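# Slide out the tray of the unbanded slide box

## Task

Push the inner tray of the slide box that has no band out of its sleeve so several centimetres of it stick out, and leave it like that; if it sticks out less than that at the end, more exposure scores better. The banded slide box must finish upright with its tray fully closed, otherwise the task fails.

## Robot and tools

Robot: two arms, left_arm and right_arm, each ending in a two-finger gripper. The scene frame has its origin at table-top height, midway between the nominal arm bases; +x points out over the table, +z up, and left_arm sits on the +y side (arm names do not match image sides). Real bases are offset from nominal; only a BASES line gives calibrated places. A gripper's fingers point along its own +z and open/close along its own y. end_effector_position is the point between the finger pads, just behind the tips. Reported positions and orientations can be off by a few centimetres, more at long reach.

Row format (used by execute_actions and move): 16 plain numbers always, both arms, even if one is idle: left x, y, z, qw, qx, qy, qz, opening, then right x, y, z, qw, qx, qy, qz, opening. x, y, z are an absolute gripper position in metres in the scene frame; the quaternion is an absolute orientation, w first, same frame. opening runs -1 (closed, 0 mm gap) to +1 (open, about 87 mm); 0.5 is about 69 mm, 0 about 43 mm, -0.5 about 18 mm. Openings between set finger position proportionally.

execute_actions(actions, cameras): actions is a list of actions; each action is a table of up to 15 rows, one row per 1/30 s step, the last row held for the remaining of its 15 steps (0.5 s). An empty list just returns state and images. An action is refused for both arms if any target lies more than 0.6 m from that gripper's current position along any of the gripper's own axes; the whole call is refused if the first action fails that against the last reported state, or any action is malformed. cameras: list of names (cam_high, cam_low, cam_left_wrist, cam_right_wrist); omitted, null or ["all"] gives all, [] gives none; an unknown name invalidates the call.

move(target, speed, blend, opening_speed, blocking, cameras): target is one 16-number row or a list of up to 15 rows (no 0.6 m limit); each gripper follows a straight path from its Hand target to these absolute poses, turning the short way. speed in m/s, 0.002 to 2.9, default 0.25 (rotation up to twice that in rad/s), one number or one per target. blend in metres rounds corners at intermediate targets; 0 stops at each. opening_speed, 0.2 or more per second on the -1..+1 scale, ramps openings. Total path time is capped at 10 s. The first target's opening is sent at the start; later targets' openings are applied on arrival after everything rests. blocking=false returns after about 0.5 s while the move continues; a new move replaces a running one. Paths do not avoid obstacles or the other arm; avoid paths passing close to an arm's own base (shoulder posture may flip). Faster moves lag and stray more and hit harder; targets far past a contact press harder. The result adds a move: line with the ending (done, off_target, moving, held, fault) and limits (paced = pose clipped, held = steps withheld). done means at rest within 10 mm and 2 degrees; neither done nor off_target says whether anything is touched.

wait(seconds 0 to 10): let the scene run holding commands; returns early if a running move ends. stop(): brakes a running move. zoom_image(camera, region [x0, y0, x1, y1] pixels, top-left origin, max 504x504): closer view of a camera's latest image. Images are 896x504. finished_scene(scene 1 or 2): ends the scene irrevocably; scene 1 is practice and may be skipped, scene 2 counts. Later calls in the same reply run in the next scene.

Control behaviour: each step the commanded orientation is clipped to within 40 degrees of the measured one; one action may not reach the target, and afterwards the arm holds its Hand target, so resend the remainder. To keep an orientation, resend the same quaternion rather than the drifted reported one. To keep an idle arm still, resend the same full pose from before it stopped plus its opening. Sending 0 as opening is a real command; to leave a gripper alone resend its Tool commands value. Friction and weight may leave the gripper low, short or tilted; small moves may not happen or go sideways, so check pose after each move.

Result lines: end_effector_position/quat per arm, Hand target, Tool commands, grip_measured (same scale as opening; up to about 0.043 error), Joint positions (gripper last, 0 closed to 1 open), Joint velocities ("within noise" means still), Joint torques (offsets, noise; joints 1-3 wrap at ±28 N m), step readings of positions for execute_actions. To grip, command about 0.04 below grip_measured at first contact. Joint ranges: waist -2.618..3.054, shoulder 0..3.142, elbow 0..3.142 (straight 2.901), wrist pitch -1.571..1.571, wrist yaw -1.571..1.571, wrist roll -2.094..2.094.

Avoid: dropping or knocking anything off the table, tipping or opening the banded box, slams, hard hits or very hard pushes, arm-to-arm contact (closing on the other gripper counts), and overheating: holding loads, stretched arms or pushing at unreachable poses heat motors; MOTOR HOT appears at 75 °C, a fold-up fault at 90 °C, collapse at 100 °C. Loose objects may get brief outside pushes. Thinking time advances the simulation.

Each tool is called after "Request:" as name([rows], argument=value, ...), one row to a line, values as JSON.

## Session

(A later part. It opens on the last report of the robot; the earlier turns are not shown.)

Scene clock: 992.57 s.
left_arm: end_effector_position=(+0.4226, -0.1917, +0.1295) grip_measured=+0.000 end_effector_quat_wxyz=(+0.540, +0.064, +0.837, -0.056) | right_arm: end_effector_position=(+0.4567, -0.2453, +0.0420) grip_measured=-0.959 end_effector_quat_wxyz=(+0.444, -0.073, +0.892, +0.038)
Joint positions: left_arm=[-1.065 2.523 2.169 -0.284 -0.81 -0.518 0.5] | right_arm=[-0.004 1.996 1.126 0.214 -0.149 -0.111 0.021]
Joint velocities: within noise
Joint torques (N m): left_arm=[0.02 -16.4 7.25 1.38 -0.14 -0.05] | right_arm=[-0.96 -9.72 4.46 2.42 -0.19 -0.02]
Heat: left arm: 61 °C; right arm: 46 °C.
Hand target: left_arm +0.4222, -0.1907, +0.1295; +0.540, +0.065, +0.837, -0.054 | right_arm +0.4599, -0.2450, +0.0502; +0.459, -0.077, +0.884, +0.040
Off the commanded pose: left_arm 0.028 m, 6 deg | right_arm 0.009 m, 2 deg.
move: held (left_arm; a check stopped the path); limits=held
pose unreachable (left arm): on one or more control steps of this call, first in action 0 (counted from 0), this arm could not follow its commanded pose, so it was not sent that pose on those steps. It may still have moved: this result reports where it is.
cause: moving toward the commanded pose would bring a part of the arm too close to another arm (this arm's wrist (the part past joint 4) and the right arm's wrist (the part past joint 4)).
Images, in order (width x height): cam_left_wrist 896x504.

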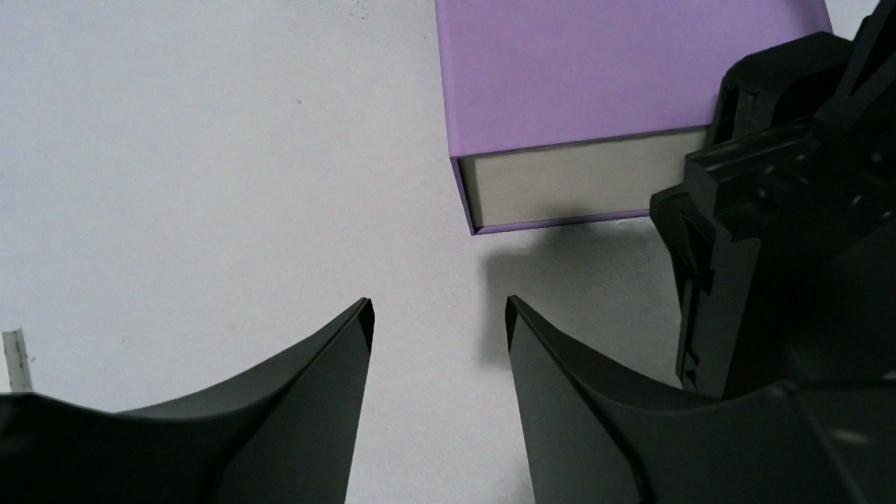

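Request:
move([
  [0.4222,-0.1907,0.1295,0.540,0.065,0.837,-0.054,0,0.45,-0.25,0.05,0.377,-0.161,0.910,0.0666,-1],
  [0.437,-0.202,0.108,0.536,0.0588,0.841,-0.0375,0.0,0.45,-0.25,0.05,0.377,-0.161,0.910,0.0666,-1],
], speed=0.1)

Scene clock: 1011.83 s.
left_arm: end_effector_position=(+0.4226, -0.1917, +0.1295) grip_measured=+0.000 end_effector_quat_wxyz=(+0.540, +0.064, +0.837, -0.055) | right_arm: end_effector_position=(+0.4387, -0.2490, +0.0389) grip_measured=-0.959 end_effector_quat_wxyz=(+0.363, -0.157, +0.916, +0.065)
Joint positions: left_arm=[-1.065 2.523 2.169 -0.284 -0.81 -0.518 0.5] | right_arm=[-0.042 2.014 1.27 -0.112 -0.273 -0.294 0.021]
Joint velocities: within noise
Joint torques (N m): left_arm=[0.13 -16.13 7.77 1.44 -0.17 -0.08] | right_arm=[-1.14 -8.5 8.73 1.69 -0.28 -0.02]
Heat: left arm: 63 °C; right arm: 47 °C.
Hand target: left_arm +0.4226, -0.1917, +0.1295; +0.540, +0.064, +0.837, -0.055 | right_arm +0.4496, -0.2501, +0.0503; +0.377, -0.161, +0.910, +0.066
Off the commanded pose: left_arm 0.028 m, 2 deg | right_arm 0.016 m, 2 deg.
move: held (left_arm; a check stopped the path), off_target (right_arm); path passed 1 of 2 targets; limits=held
pose unreachable (left arm): on one or more control steps of this call, first in action 0 (counted from 0), this arm could not follow its commanded pose, so it was not sent that pose on those steps. It may still have moved: this result reports where it is.
cause: moving toward the commanded pose would bring a part of the arm too close to another arm (this arm's wrist (the part past joint 4) and the right arm's wrist (the part past joint 4), along the way the arms are being sent, or toward where that arm still pushes).

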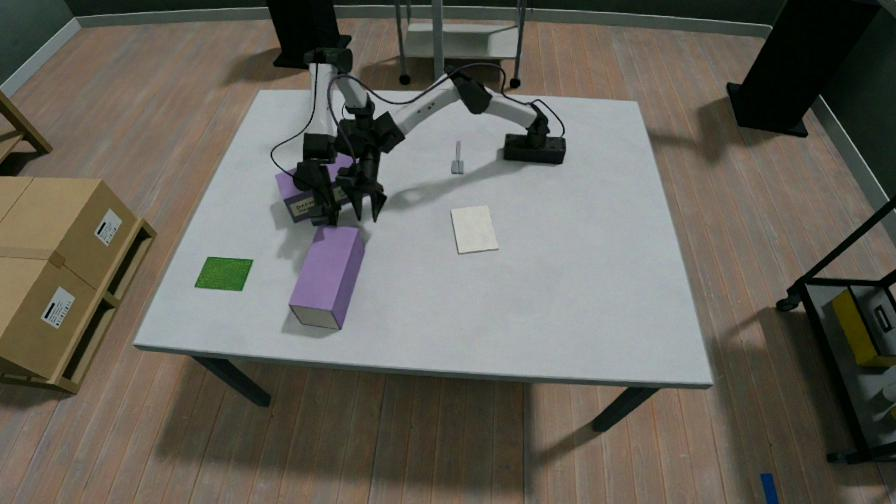

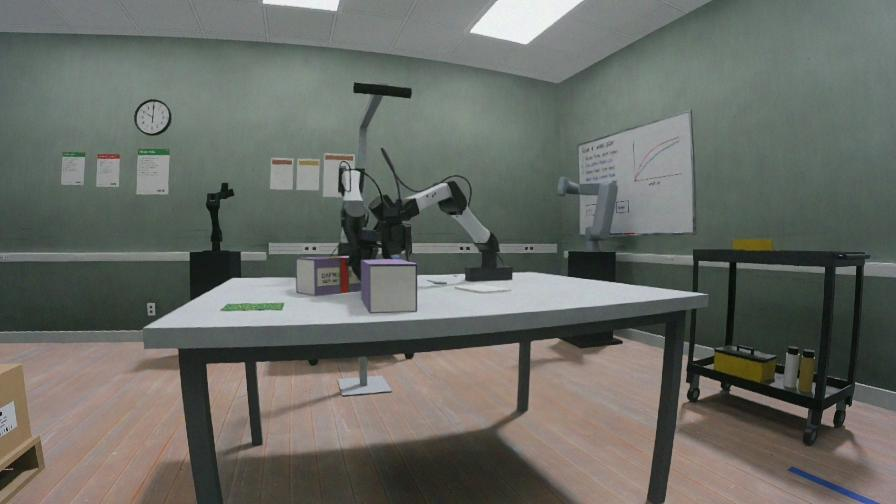

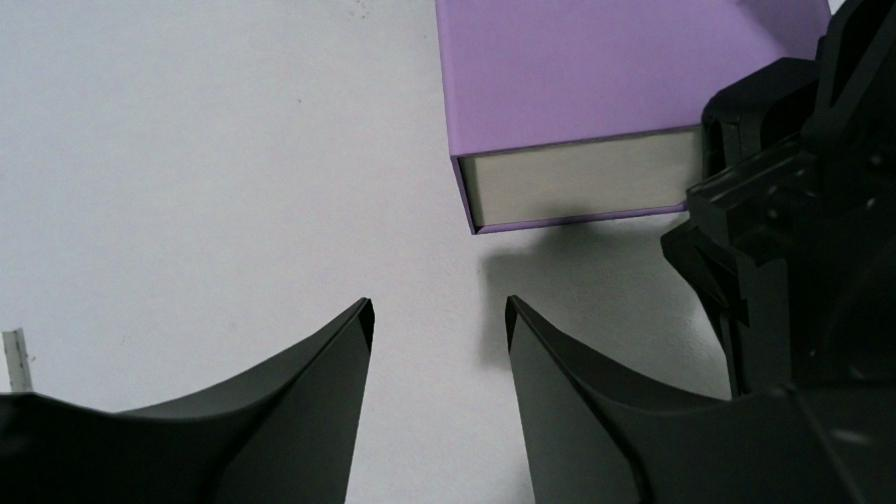

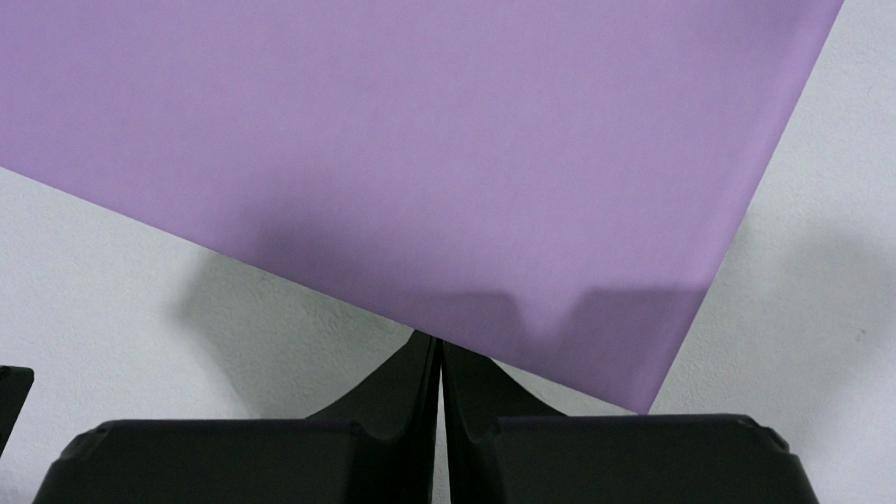

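Request:
move([
  [0.40,-0.17,0.14,0.54,0.064,0.837,-0.055,-1,0.40,-0.262,0.08,0.377,-0.161,0.910,0.0666,-1],
  [0.37,-0.20,0.125,0.371,-0.483,0.629,-0.483,-1,0.42,-0.255,0.25,0.40,0,0.917,0,-1],
  [0.385,-0.25,0.115,0.371,-0.483,0.629,-0.483,-1,0.57,-0.22,0.18,0.40,0,0.917,0,-1],
], speed=0.15)

Scene clock: 1067.50 s.
left_arm: end_effector_position=(+0.3855, -0.2468, +0.1229) grip_measured=-1.000 end_effector_quat_wxyz=(+0.365, -0.481, +0.630, -0.489) | right_arm: end_effector_position=(+0.5654, -0.2210, +0.1671) grip_measured=-0.959 end_effector_quat_wxyz=(+0.386, -0.004, +0.922, +0.003)
Joint positions: left_arm=[-1.144 2.496 1.753 0.342 -0.857 -1.893 0] | right_arm=[0.082 2.449 2.486 -0.816 0.038 0.041 0.021]
Joint velocities: within noise
Joint torques (N m): left_arm=[-0.8 -12.42 9.92 1.36 -0.29 -0.04] | right_arm=[-0.34 -11.52 9.35 1.82 0.11 0.13]
Heat: left arm: 63 °C; right arm: 49 °C.
Hand target: left_arm +0.3847, -0.2498, +0.1150; +0.371, -0.483, +0.629, -0.484 | right_arm +0.5696, -0.2201, +0.1798; +0.401, +0.000, +0.916, +0.000
Off the commanded pose: left_arm 0.009 m, 1 deg | right_arm 0.014 m, 2 deg.
move: off_target (right_arm)

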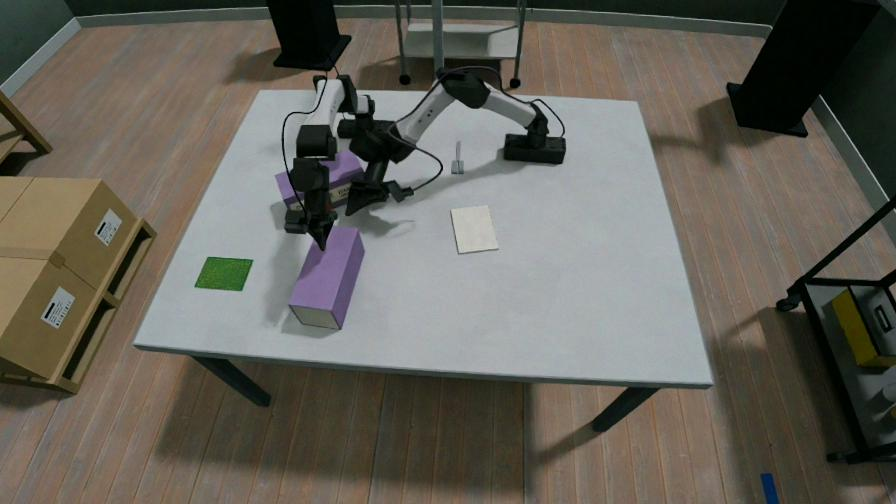

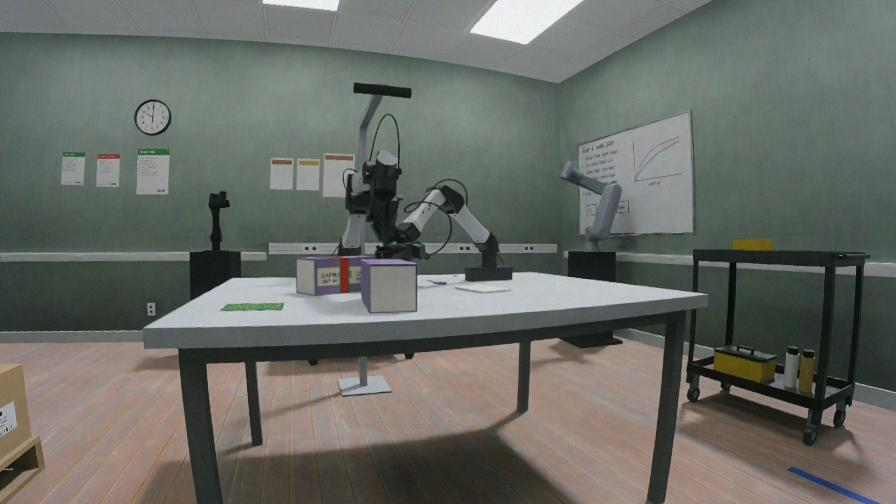

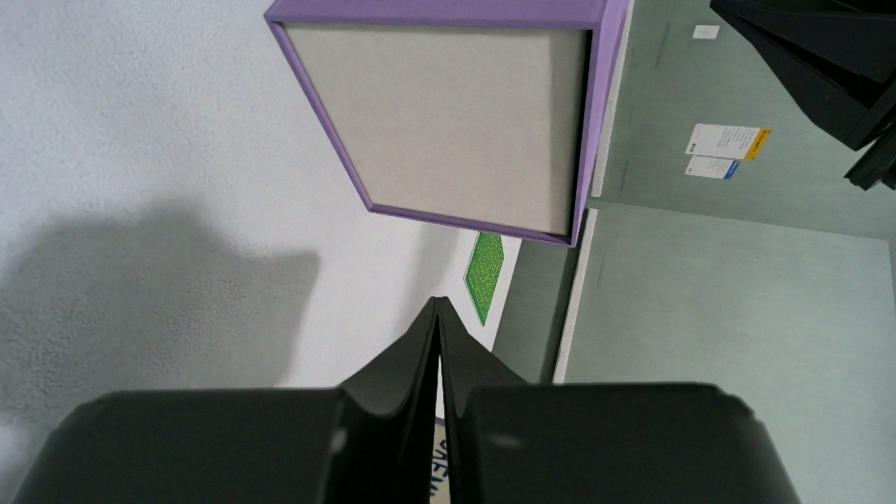

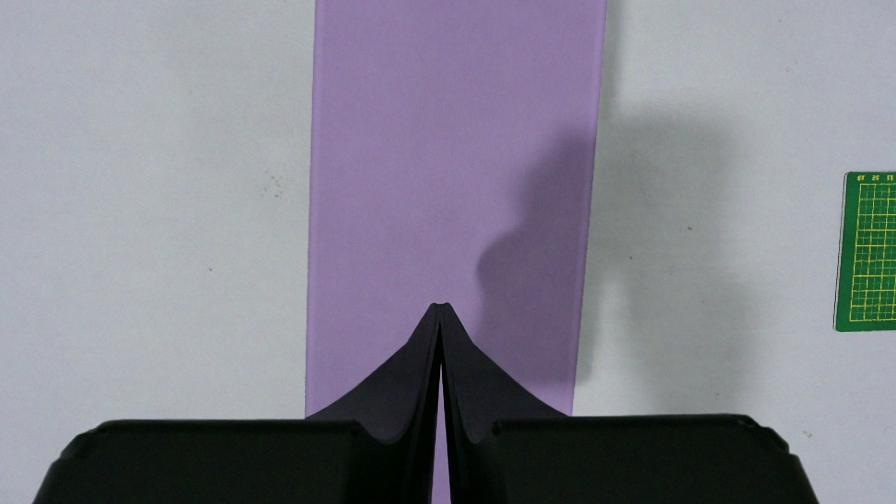

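Request:
move([
  [0.385,-0.25,0.115,0.371,-0.483,0.629,-0.483,-1,0.56,-0.22,0.09,0.42,0,0.907,0,-1],
  [0.385,-0.25,0.115,0.371,-0.483,0.629,-0.483,-1,0.52,-0.22,-0.05,0.42,0,0.907,0,-1],
], speed=0.08, cameras=["cam_left_wrist","cam_right_wrist"])

Scene clock: 1076.80 s.
left_arm: end_effector_position=(+0.3855, -0.2466, +0.1229) grip_measured=-1.000 end_effector_quat_wxyz=(+0.365, -0.481, +0.629, -0.489) | right_arm: end_effector_position=(+0.5898, -0.2187, +0.1303) grip_measured=-0.959 end_effector_quat_wxyz=(+0.588, +0.004, +0.809, +0.012)
Joint positions: left_arm=[-1.144 2.496 1.753 0.342 -0.858 -1.894 0] | right_arm=[0.087 2.228 1.596 0.317 0.052 0.042 0.021]
Joint velocities: within noise
Joint torques (N m): left_arm=[-0.62 -12.56 9.62 1.33 -0.27 0.01] | right_arm=[-0.69 -10.45 6.28 1.96 -0.02 0.04]
Heat: left arm: 60 °C; right arm: 49 °C.
Hand target: left_arm +0.3847, -0.2497, +0.1149; +0.371, -0.483, +0.629, -0.483 | right_arm +0.5871, -0.2189, +0.1230; +0.577, +0.003, +0.817, +0.011
Off the commanded pose: left_arm 0.009 m, 1 deg | right_arm 0.193 m, 22 deg.
led back after a hold (left arm): the arm was led back toward your command in small steps, so it may still be short of it.
move: held (right_arm; a check stopped the path); path passed 1 of 2 targets; limits=held
pose unreachable (left arm): on one or more control steps of this call, first in action 0 (counted from 0), this arm could not follow its commanded pose, so it was not sent that pose on those steps. It may still have moved: this result reports where it is.
cause: moving toward the commanded pose would bring a part of the arm too close to another arm (this arm's gripper housing and the right arm's forearm (the part past joint 3), along the way the arms are being sent, or toward where that arm still pushes).
pose unreachable (right arm): on one or more control steps of this call, first in action 0 (counted from 0), this arm could not follow its commanded pose, so it was not sent that pose on those steps. It may still have moved: this result reports where it is.
cause: moving toward the commanded pose would bring a part of the arm too close to another arm (this arm's forearm (the part past joint 3) and the left arm's gripper housing, where that arm would come to rest).
Images, in order (width x height): cam_left_wrist 896x504, cam_right_wrist 896x504.

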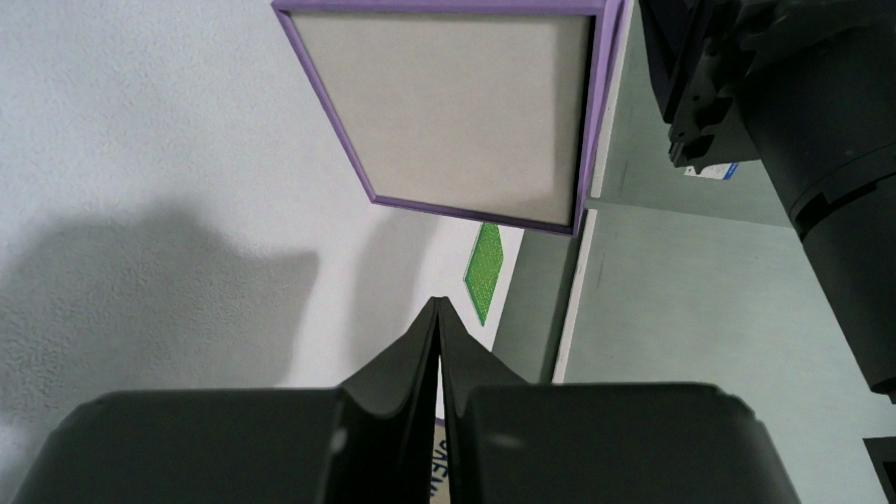

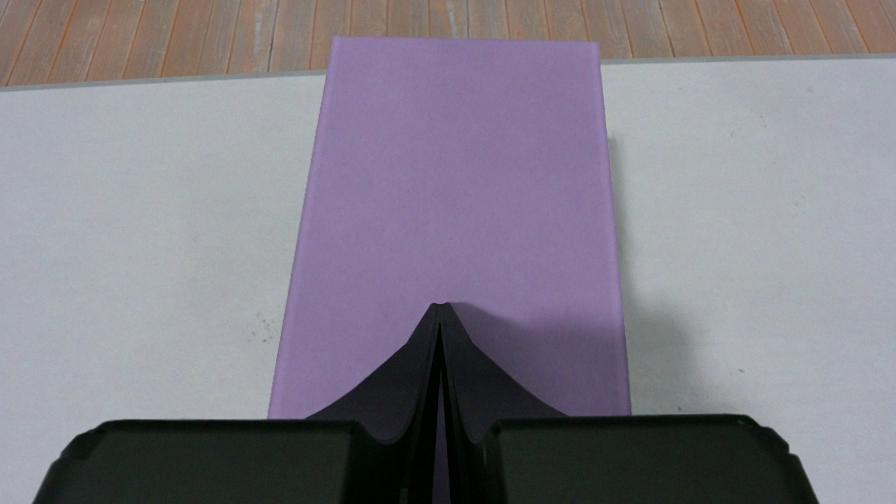

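Request:
move([
  [0.385,-0.25,0.115,0.371,-0.483,0.629,-0.483,-1,0.53,-0.24,0.22,0.42,0,0.907,0,-1],
  [0.37,-0.22,0.115,0.371,-0.483,0.629,-0.483,-1,0.39,-0.275,0.18,0.301,0,0.954,0,0],
], speed=0.15)

Scene clock: 1126.07 s.
left_arm: end_effector_position=(+0.3730, -0.2204, +0.0845) grip_measured=-1.000 end_effector_quat_wxyz=(+0.371, -0.478, +0.646, -0.466) | right_arm: end_effector_position=(+0.3956, -0.2759, +0.1699) grip_measured=+0.000 end_effector_quat_wxyz=(+0.292, +0.003, +0.956, -0.005)
Joint positions: left_arm=[-1.147 2.472 1.583 0.426 -0.862 -1.898 0] | right_arm=[-0.03 1.827 1.627 -0.777 -0.014 -0.035 0.5]
Joint velocities: within noise
Joint torques (N m): left_arm=[-0.9 -19.86 5.52 1.51 -0.33 -0.02] | right_arm=[-0.99 -10.8 5.05 1.51 -0.16 -0.03]
Heat: left arm: 55 °C; right arm: 54 °C.
Hand target: left_arm +0.3706, -0.2208, +0.1142; +0.371, -0.483, +0.629, -0.483 | right_arm +0.3901, -0.2750, +0.1797; +0.301, +0.000, +0.954, +0.000
Off the commanded pose: left_arm 0.031 m, 3 deg | right_arm 0.012 m, 1 deg.
move: off_target (left_arm, right_arm); target 2's new opening was sent with right_arm's hand 0.012 m and 1 deg from that target

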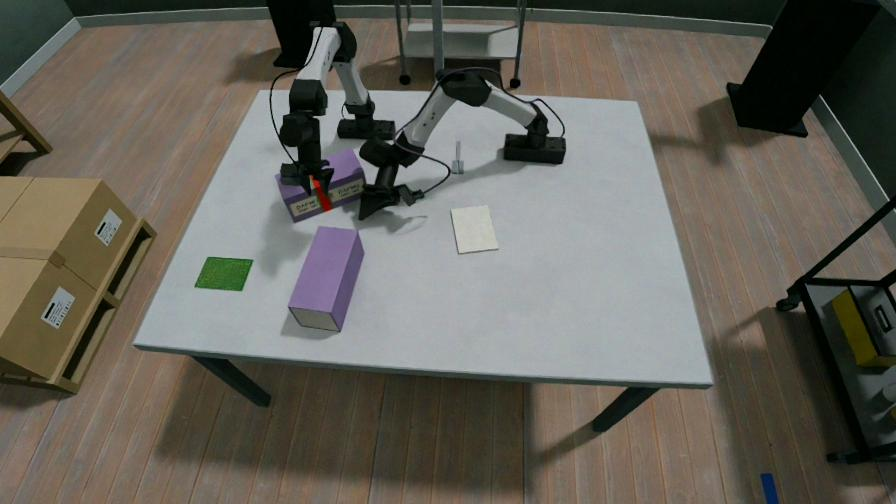

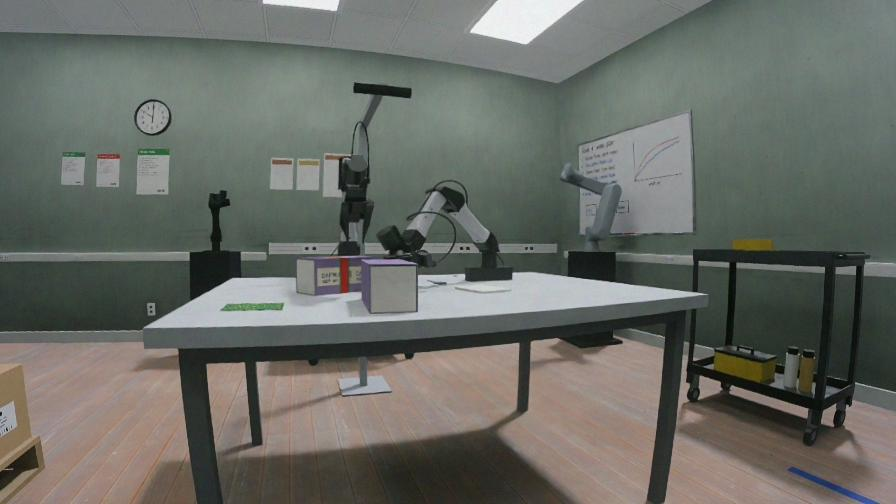

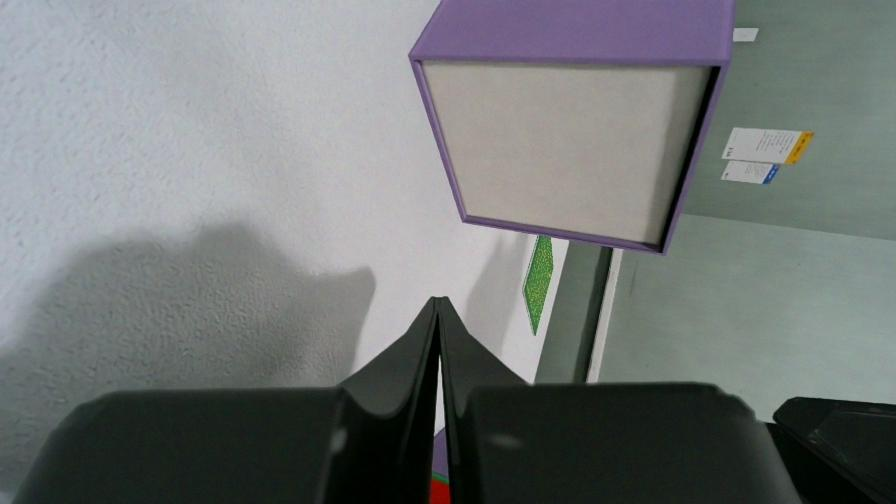

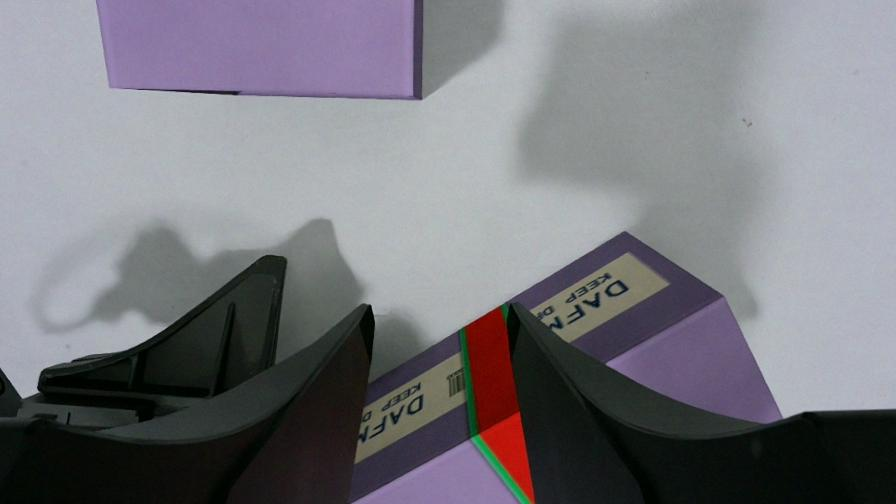

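Request:
move([
  [0.37,-0.22,0.115,0.371,-0.483,0.629,-0.483,-1,0.445,-0.262,0.14,0.301,0,0.954,0,0],
  [0.37,-0.22,0.115,0.371,-0.483,0.629,-0.483,-1,0.448,-0.262,0.075,0.301,0,0.954,0,-0.2],
], speed=0.1, cameras=["cam_left_wrist","cam_right_wrist"])

Scene clock: 1150.00 s.
left_arm: end_effector_position=(+0.3731, -0.2204, +0.0846) grip_measured=-1.000 end_effector_quat_wxyz=(+0.371, -0.478, +0.646, -0.466) | right_arm: end_effector_position=(+0.4450, -0.2634, +0.0751) grip_measured=-0.200 end_effector_quat_wxyz=(+0.293, -0.002, +0.956, +0.002)
Joint positions: left_arm=[-1.147 2.472 1.583 0.426 -0.862 -1.899 0] | right_arm=[-0.002 2.057 1.564 -0.484 -0.015 -0.017 0.4]
Joint velocities: within noise
Joint torques (N m): left_arm=[-0.73 -19.97 5.15 1.46 -0.31 0.02] | right_arm=[-0.25 -9.54 5.24 1.86 0.04 0.12]
Heat: left arm: 65 °C; right arm: 50 °C.
Hand target: left_arm +0.3706, -0.2208, +0.1143; +0.371, -0.483, +0.629, -0.483 | right_arm +0.4479, -0.2619, +0.0750; +0.301, +0.000, +0.954, +0.000
Off the commanded pose: left_arm 0.031 m, 3 deg | right_arm 0.003 m, 1 deg.
move: off_target (left_arm)
Images, in order (width x height): cam_left_wrist 896x504, cam_right_wrist 896x504.

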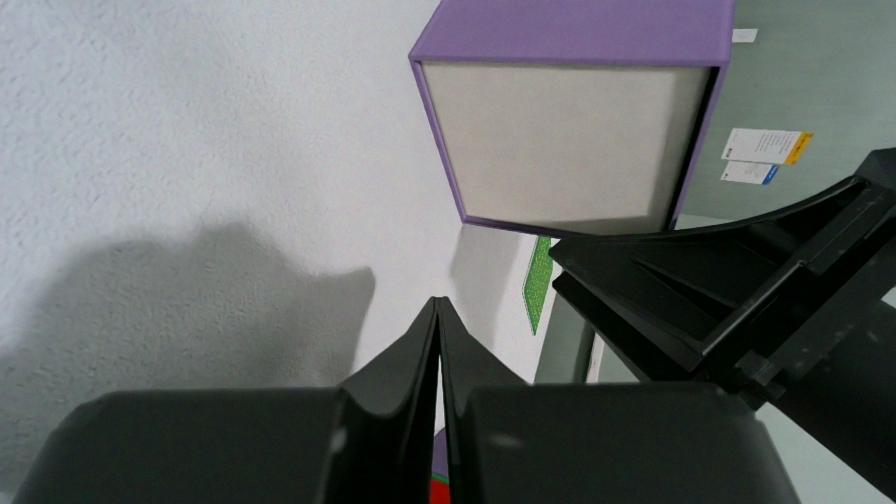

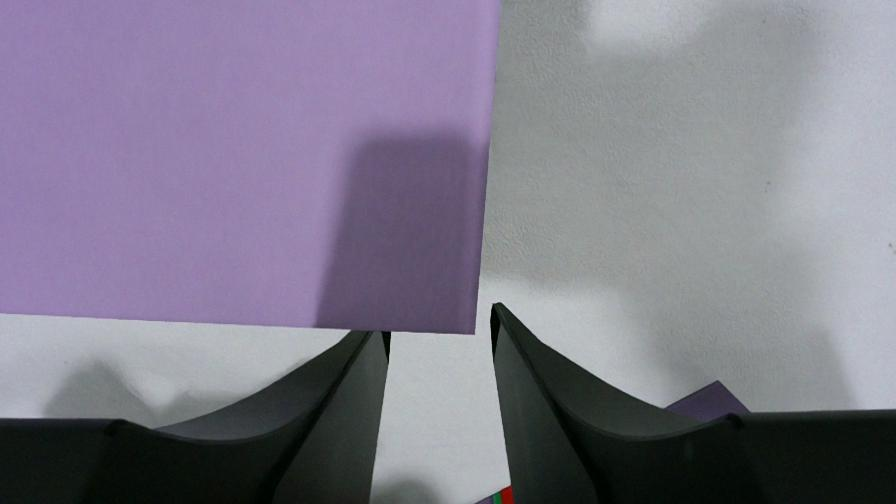

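Request:
move([
  [0.37,-0.22,0.115,0.371,-0.483,0.629,-0.483,-1,0.448,-0.271,0.062,0.301,0,0.954,0,-0.2],
  [0.37,-0.22,0.115,0.371,-0.483,0.629,-0.483,-1,0.456,-0.271,0.062,0.301,0,0.954,0,-1],
], speed=0.06, cameras=["cam_left_wrist","cam_right_wrist","cam_high"])

Request:
zoom_image(camera="cam_left_wrist", region=[400, 0, 850, 350])

Scene clock: 1164.30 s.
left_arm: end_effector_position=(+0.3731, -0.2203, +0.0847) grip_measured=-1.000 end_effector_quat_wxyz=(+0.371, -0.478, +0.646, -0.466) | right_arm: end_effector_position=(+0.4430, -0.2692, +0.0507) grip_measured=-0.959 end_effector_quat_wxyz=(+0.279, +0.002, +0.960, +0.000)
Joint positions: left_arm=[-1.147 2.472 1.583 0.426 -0.863 -1.899 0] | right_arm=[-0.013 2.098 1.54 -0.448 -0.015 -0.022 0.021]
Joint velocities: within noise
Joint torques (N m): left_arm=[-0.84 -19.99 5.37 1.51 -0.35 -0.05] | right_arm=[-1.02 -9.68 8.03 1.76 -0.07 -0.02]
Heat: left arm: 68 °C; right arm: 48 °C.
Hand target: left_arm +0.3706, -0.2207, +0.1143; +0.371, -0.483, +0.629, -0.483 | right_arm +0.4555, -0.2710, +0.0623; +0.301, +0.000, +0.954, +0.000
Off the commanded pose: left_arm 0.030 m, 3 deg | right_arm 0.017 m, 3 deg.
move: off_target (left_arm, right_arm); target 2's new opening was sent with right_arm's hand 0.017 m and 3 deg from that target
Images, in order (width x height): cam_high 896x504, cam_left_wrist 896x504, cam_right_wrist 896x504.

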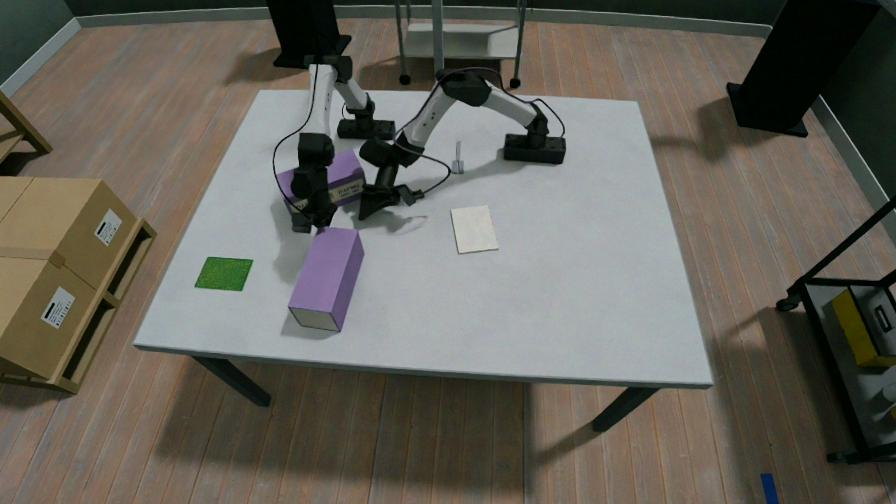

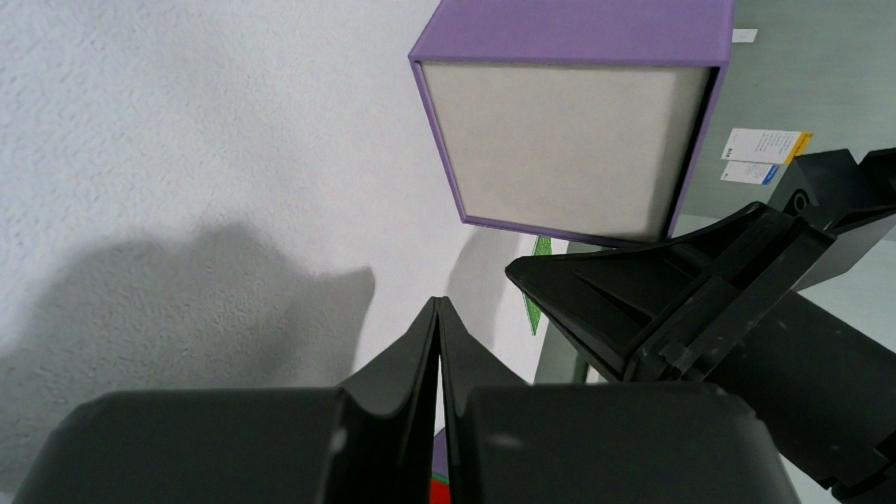

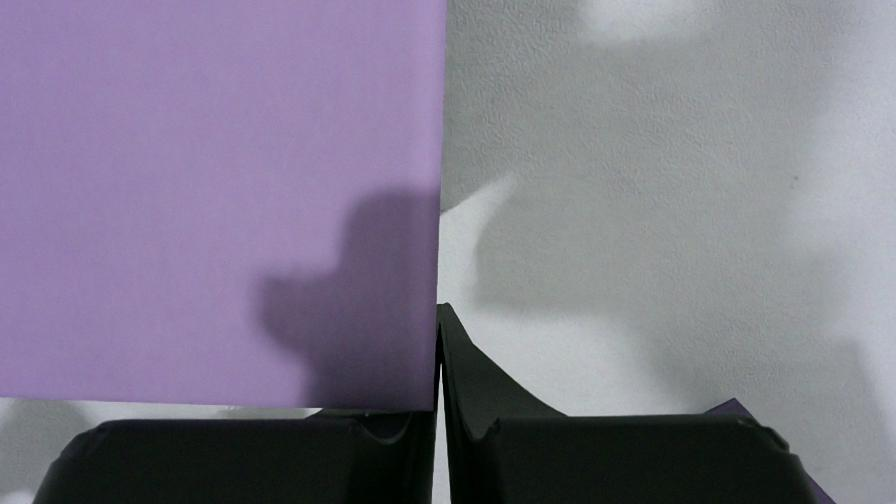

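Scaled by 1.120 from the camera's 896x504 image, which has a finer 1280x720 frame.

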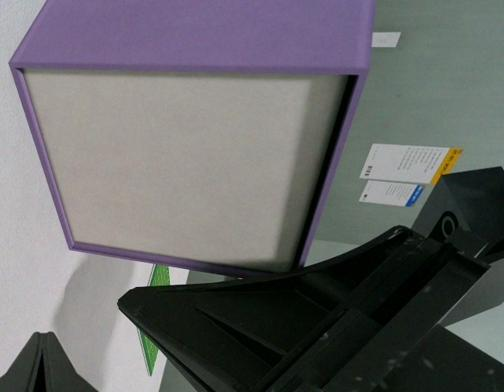

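Request:
move([
  [0.375,-0.232,0.14,0.371,-0.483,0.629,-0.483,-1,0.435,-0.271,0.062,0.301,0,0.954,0,-1],
  [0.455,-0.26,0.125,0.371,-0.483,0.629,-0.483,-1,0.432,-0.271,0.062,0.301,0,0.954,0,-1],
], speed=0.08, cameras=["cam_left_wrist","cam_right_wrist","cam_high"])

Scene clock: 1184.13 s.
left_arm: end_effector_position=(+0.4508, -0.2585, +0.1353) grip_measured=-1.000 end_effector_quat_wxyz=(+0.367, -0.485, +0.624, -0.491) | right_arm: end_effector_position=(+0.4268, -0.2687, +0.0439) grip_measured=-0.959 end_effector_quat_wxyz=(+0.275, +0.001, +0.962, +0.000)
Joint positions: left_arm=[-1.046 2.64 2.069 0.214 -0.776 -1.845 0] | right_arm=[-0.013 2.055 1.449 -0.409 -0.015 -0.023 0.021]
Joint velocities: within noise
Joint torques (N m): left_arm=[0.61 -13.57 10.65 1.41 -0.09 0.14] | right_arm=[-1.14 -12.7 4.75 1.8 -0.08 -0.03]
Heat: left arm: 70 °C; right arm: 51 °C.
Hand target: left_arm +0.4546, -0.2592, +0.1252; +0.371, -0.483, +0.629, -0.484 | right_arm +0.4318, -0.2710, +0.0618; +0.300, +0.000, +0.954, +0.000
Off the commanded pose: left_arm 0.011 m, 1 deg | right_arm 0.019 m, 3 deg.
move: off_target (left_arm, right_arm)
Images, in order (width x height): cam_high 896x504, cam_left_wrist 896x504, cam_right_wrist 896x504.

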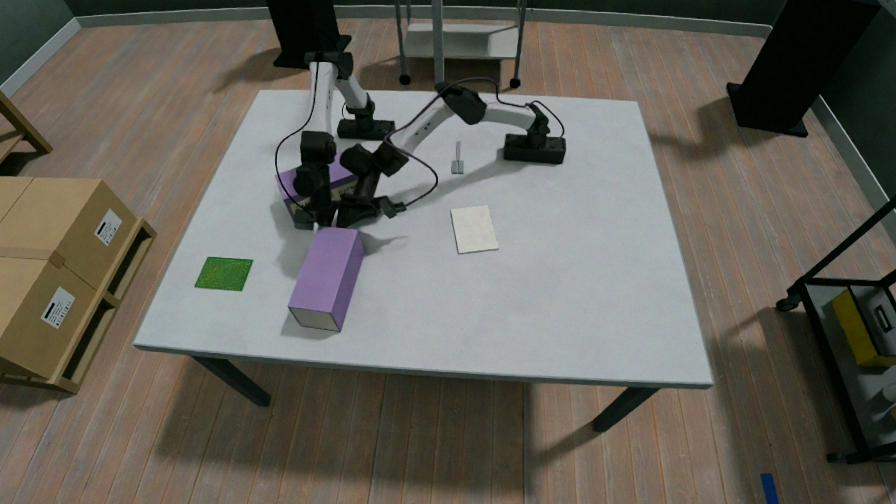

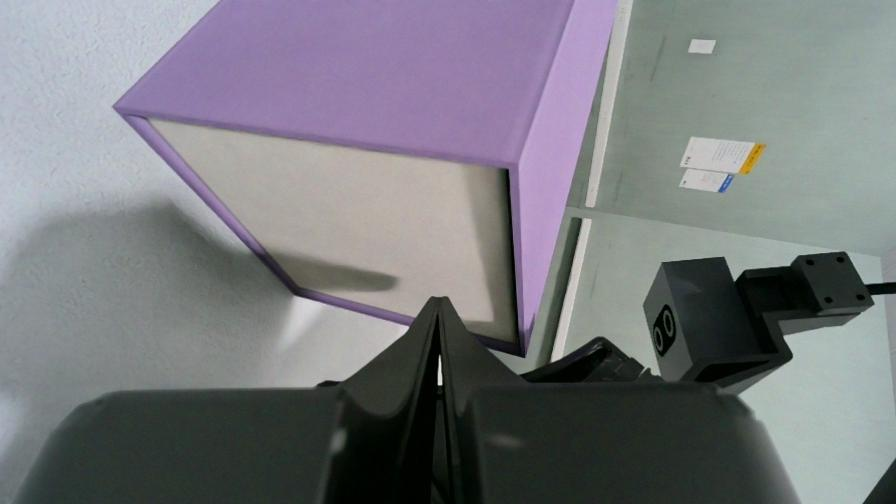

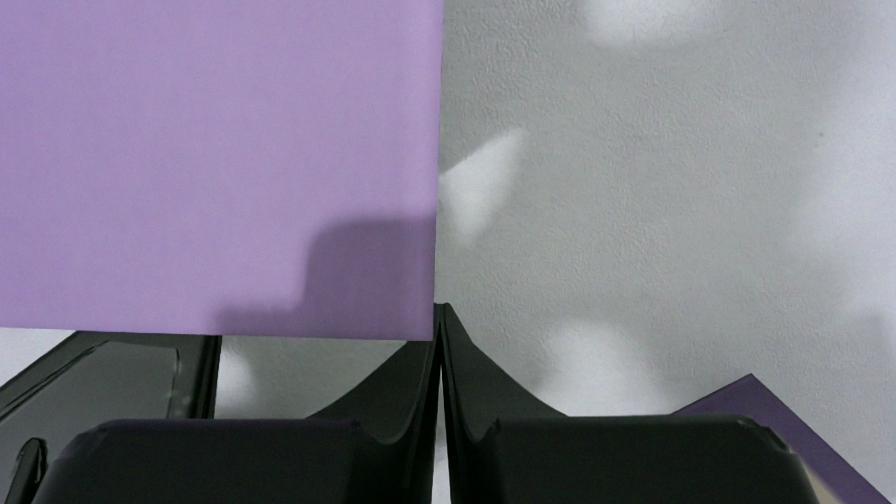

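Request:
move([
  [0.38,-0.22,0.14,0.371,-0.483,0.629,-0.483,-1,0.42,-0.27,0.062,0.301,0,0.954,0,-0.2],
  [0.38,-0.15,0.28,0.36,0.316,0.868,-0.131,-1,0.36,-0.25,0.13,0.301,0,0.954,0,-0.2],
  [0.50,-0.22,0.26,0.36,0.316,0.868,-0.131,-1,0.38,-0.205,0.07,0.422,0.0632,0.904,-0.0295,-1],
], speed=0.15)

Scene clock: 1234.53 s.
left_arm: end_effector_position=(+0.4948, -0.2166, +0.2652) grip_measured=-1.000 end_effector_quat_wxyz=(+0.537, +0.280, +0.761, -0.232) | right_arm: end_effector_position=(+0.3791, -0.2048, +0.0723) grip_measured=-0.959 end_effector_quat_wxyz=(+0.417, +0.059, +0.907, -0.027)
Joint positions: left_arm=[-0.852 2.663 2.842 -0.502 -0.116 -0.094 0] | right_arm=[0.216 1.708 0.935 0.037 0.247 0.219 0.021]
Joint velocities: within noise
Joint torques (N m): left_arm=[0.42 -14.15 9.84 1.93 0.11 -0.01] | right_arm=[-0.38 -6.26 4.68 2.2 0.19 0.12]
Heat: left arm: 61 °C; right arm: 56 °C.
Hand target: left_arm +0.4991, -0.2190, +0.2595; +0.540, +0.283, +0.758, -0.234 | right_arm +0.3799, -0.2050, +0.0700; +0.422, +0.063, +0.904, -0.029
Off the commanded pose: left_arm 0.008 m, 27 deg | right_arm 0.002 m, 1 deg.
elbow stopped short (left arm): the move would have taken joint 3 (elbow) straighter than the controller allows.
move: off_target (left_arm)

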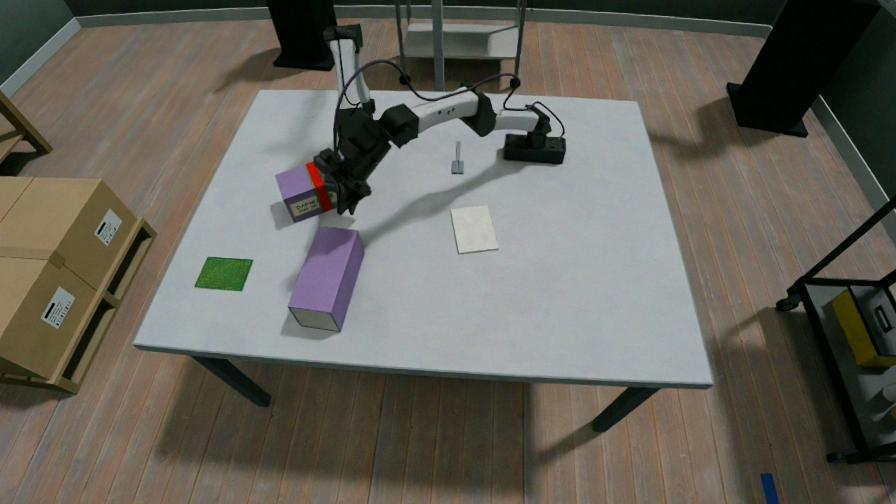

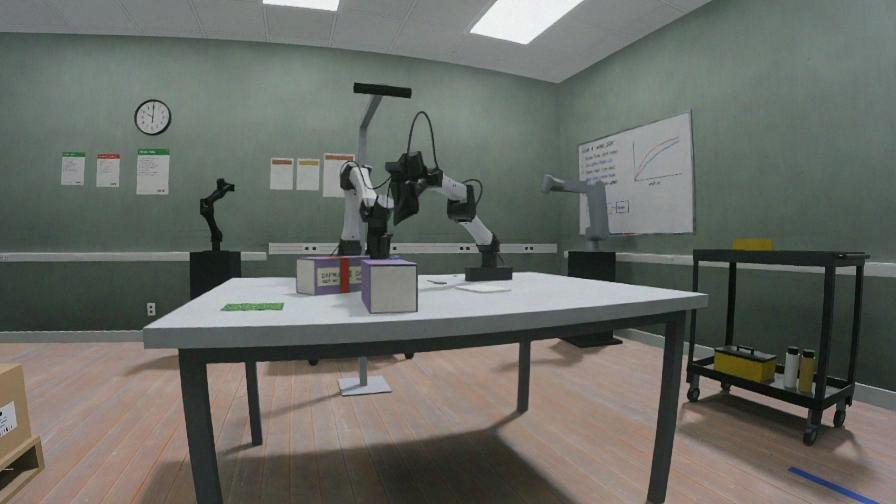

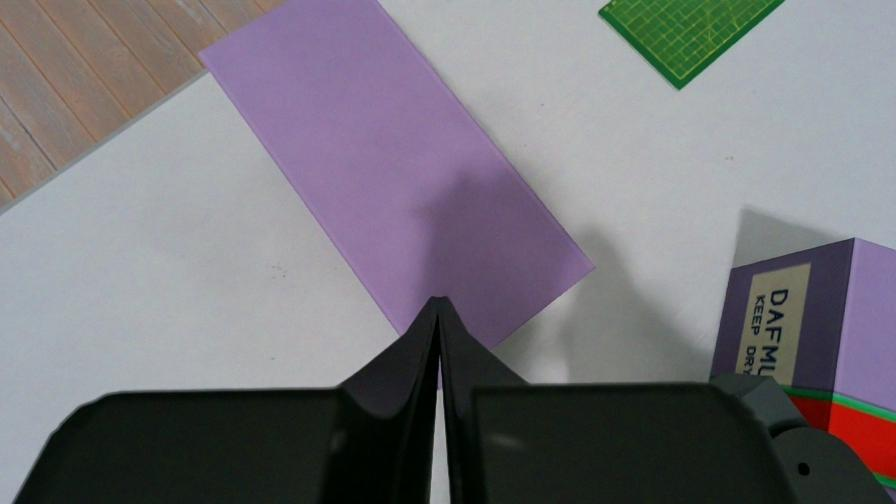

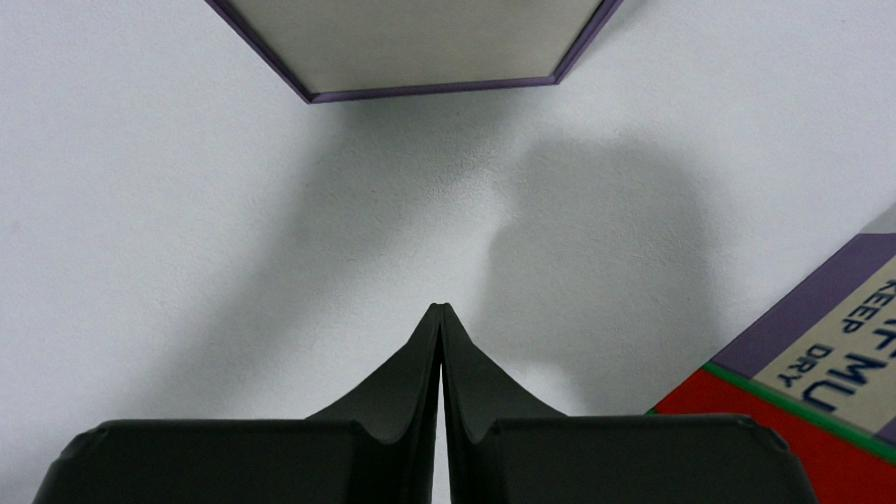

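Request:
move([
  [0.53,-0.235,0.19,0.47,0.296,0.814,-0.171,-1,0.38,-0.205,0.07,0.422,0.0632,0.904,-0.0295,-1],
  [0.52,-0.23,0.10,0.47,0.296,0.814,-0.171,-1,0.38,-0.205,0.07,0.422,0.0632,0.904,-0.0295,-1],
], speed=0.08, cameras=["cam_left_wrist","cam_right_wrist","cam_high"])

Scene clock: 1249.70 s.
left_arm: end_effector_position=(+0.5258, -0.2362, +0.1692) grip_measured=-1.000 end_effector_quat_wxyz=(+0.544, +0.277, +0.761, -0.217) | right_arm: end_effector_position=(+0.3793, -0.2050, +0.0724) grip_measured=-0.959 end_effector_quat_wxyz=(+0.417, +0.059, +0.906, -0.027)
Joint positions: left_arm=[-0.842 2.872 2.862 -0.311 -0.137 -0.076 0] | right_arm=[0.216 1.708 0.935 0.037 0.248 0.219 0.021]
Joint velocities: within noise
Joint torques (N m): left_arm=[-0.18 -11.29 7.21 1.19 -0.11 -0.1] | right_arm=[-0.35 -6.24 4.68 2.21 0.18 0.12]
Heat: left arm: 60 °C; right arm: 50 °C.
Hand target: left_arm +0.5185, -0.2281, +0.1020; +0.495, +0.292, +0.797, -0.186 | right_arm +0.3799, -0.2051, +0.0701; +0.422, +0.063, +0.904, -0.030
Off the commanded pose: left_arm 0.070 m, 12 deg | right_arm 0.003 m, 1 deg.
elbow stopped short (left arm): the move would have taken joint 3 (elbow) straighter than the controller allows.
move: off_target (left_arm)
Images, in order (width x height): cam_high 896x504, cam_left_wrist 896x504, cam_right_wrist 896x504.

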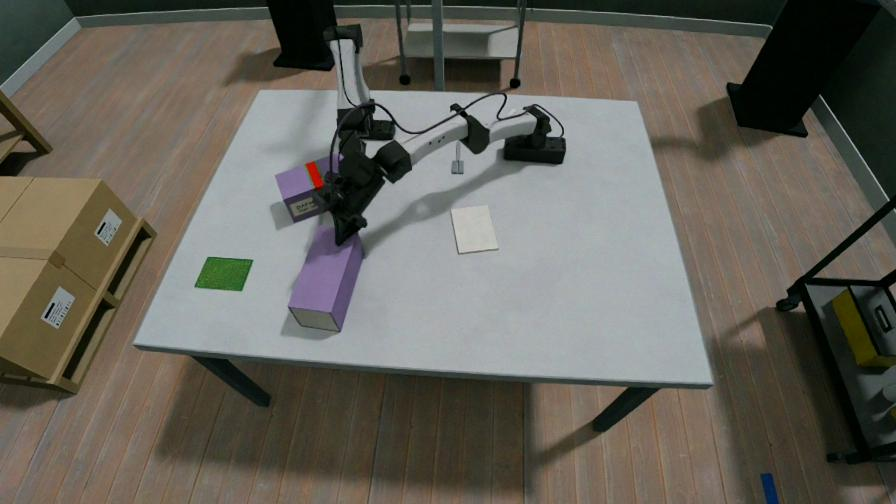

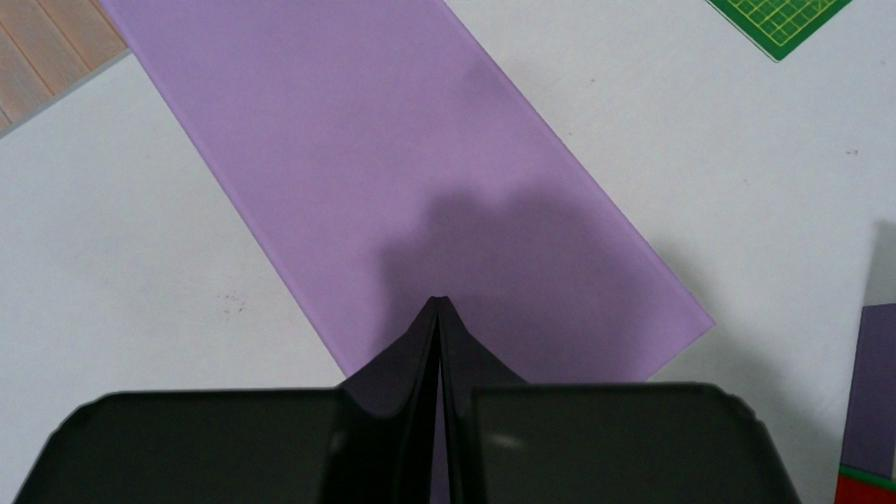

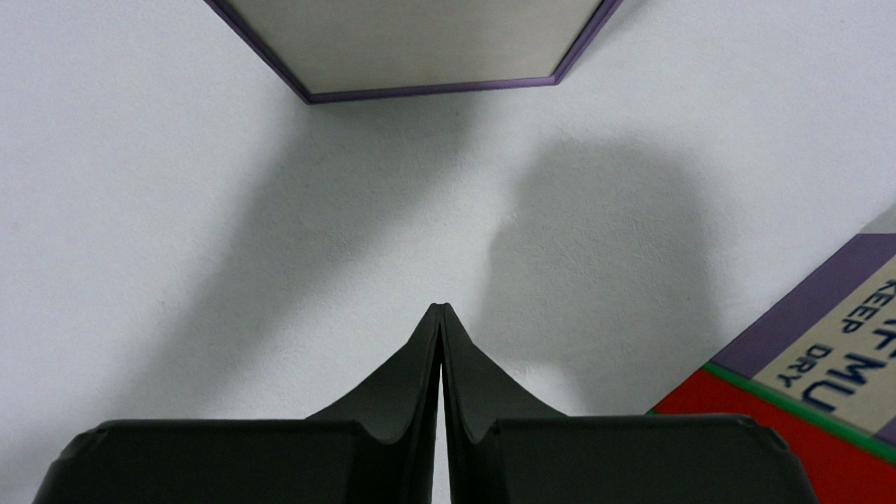

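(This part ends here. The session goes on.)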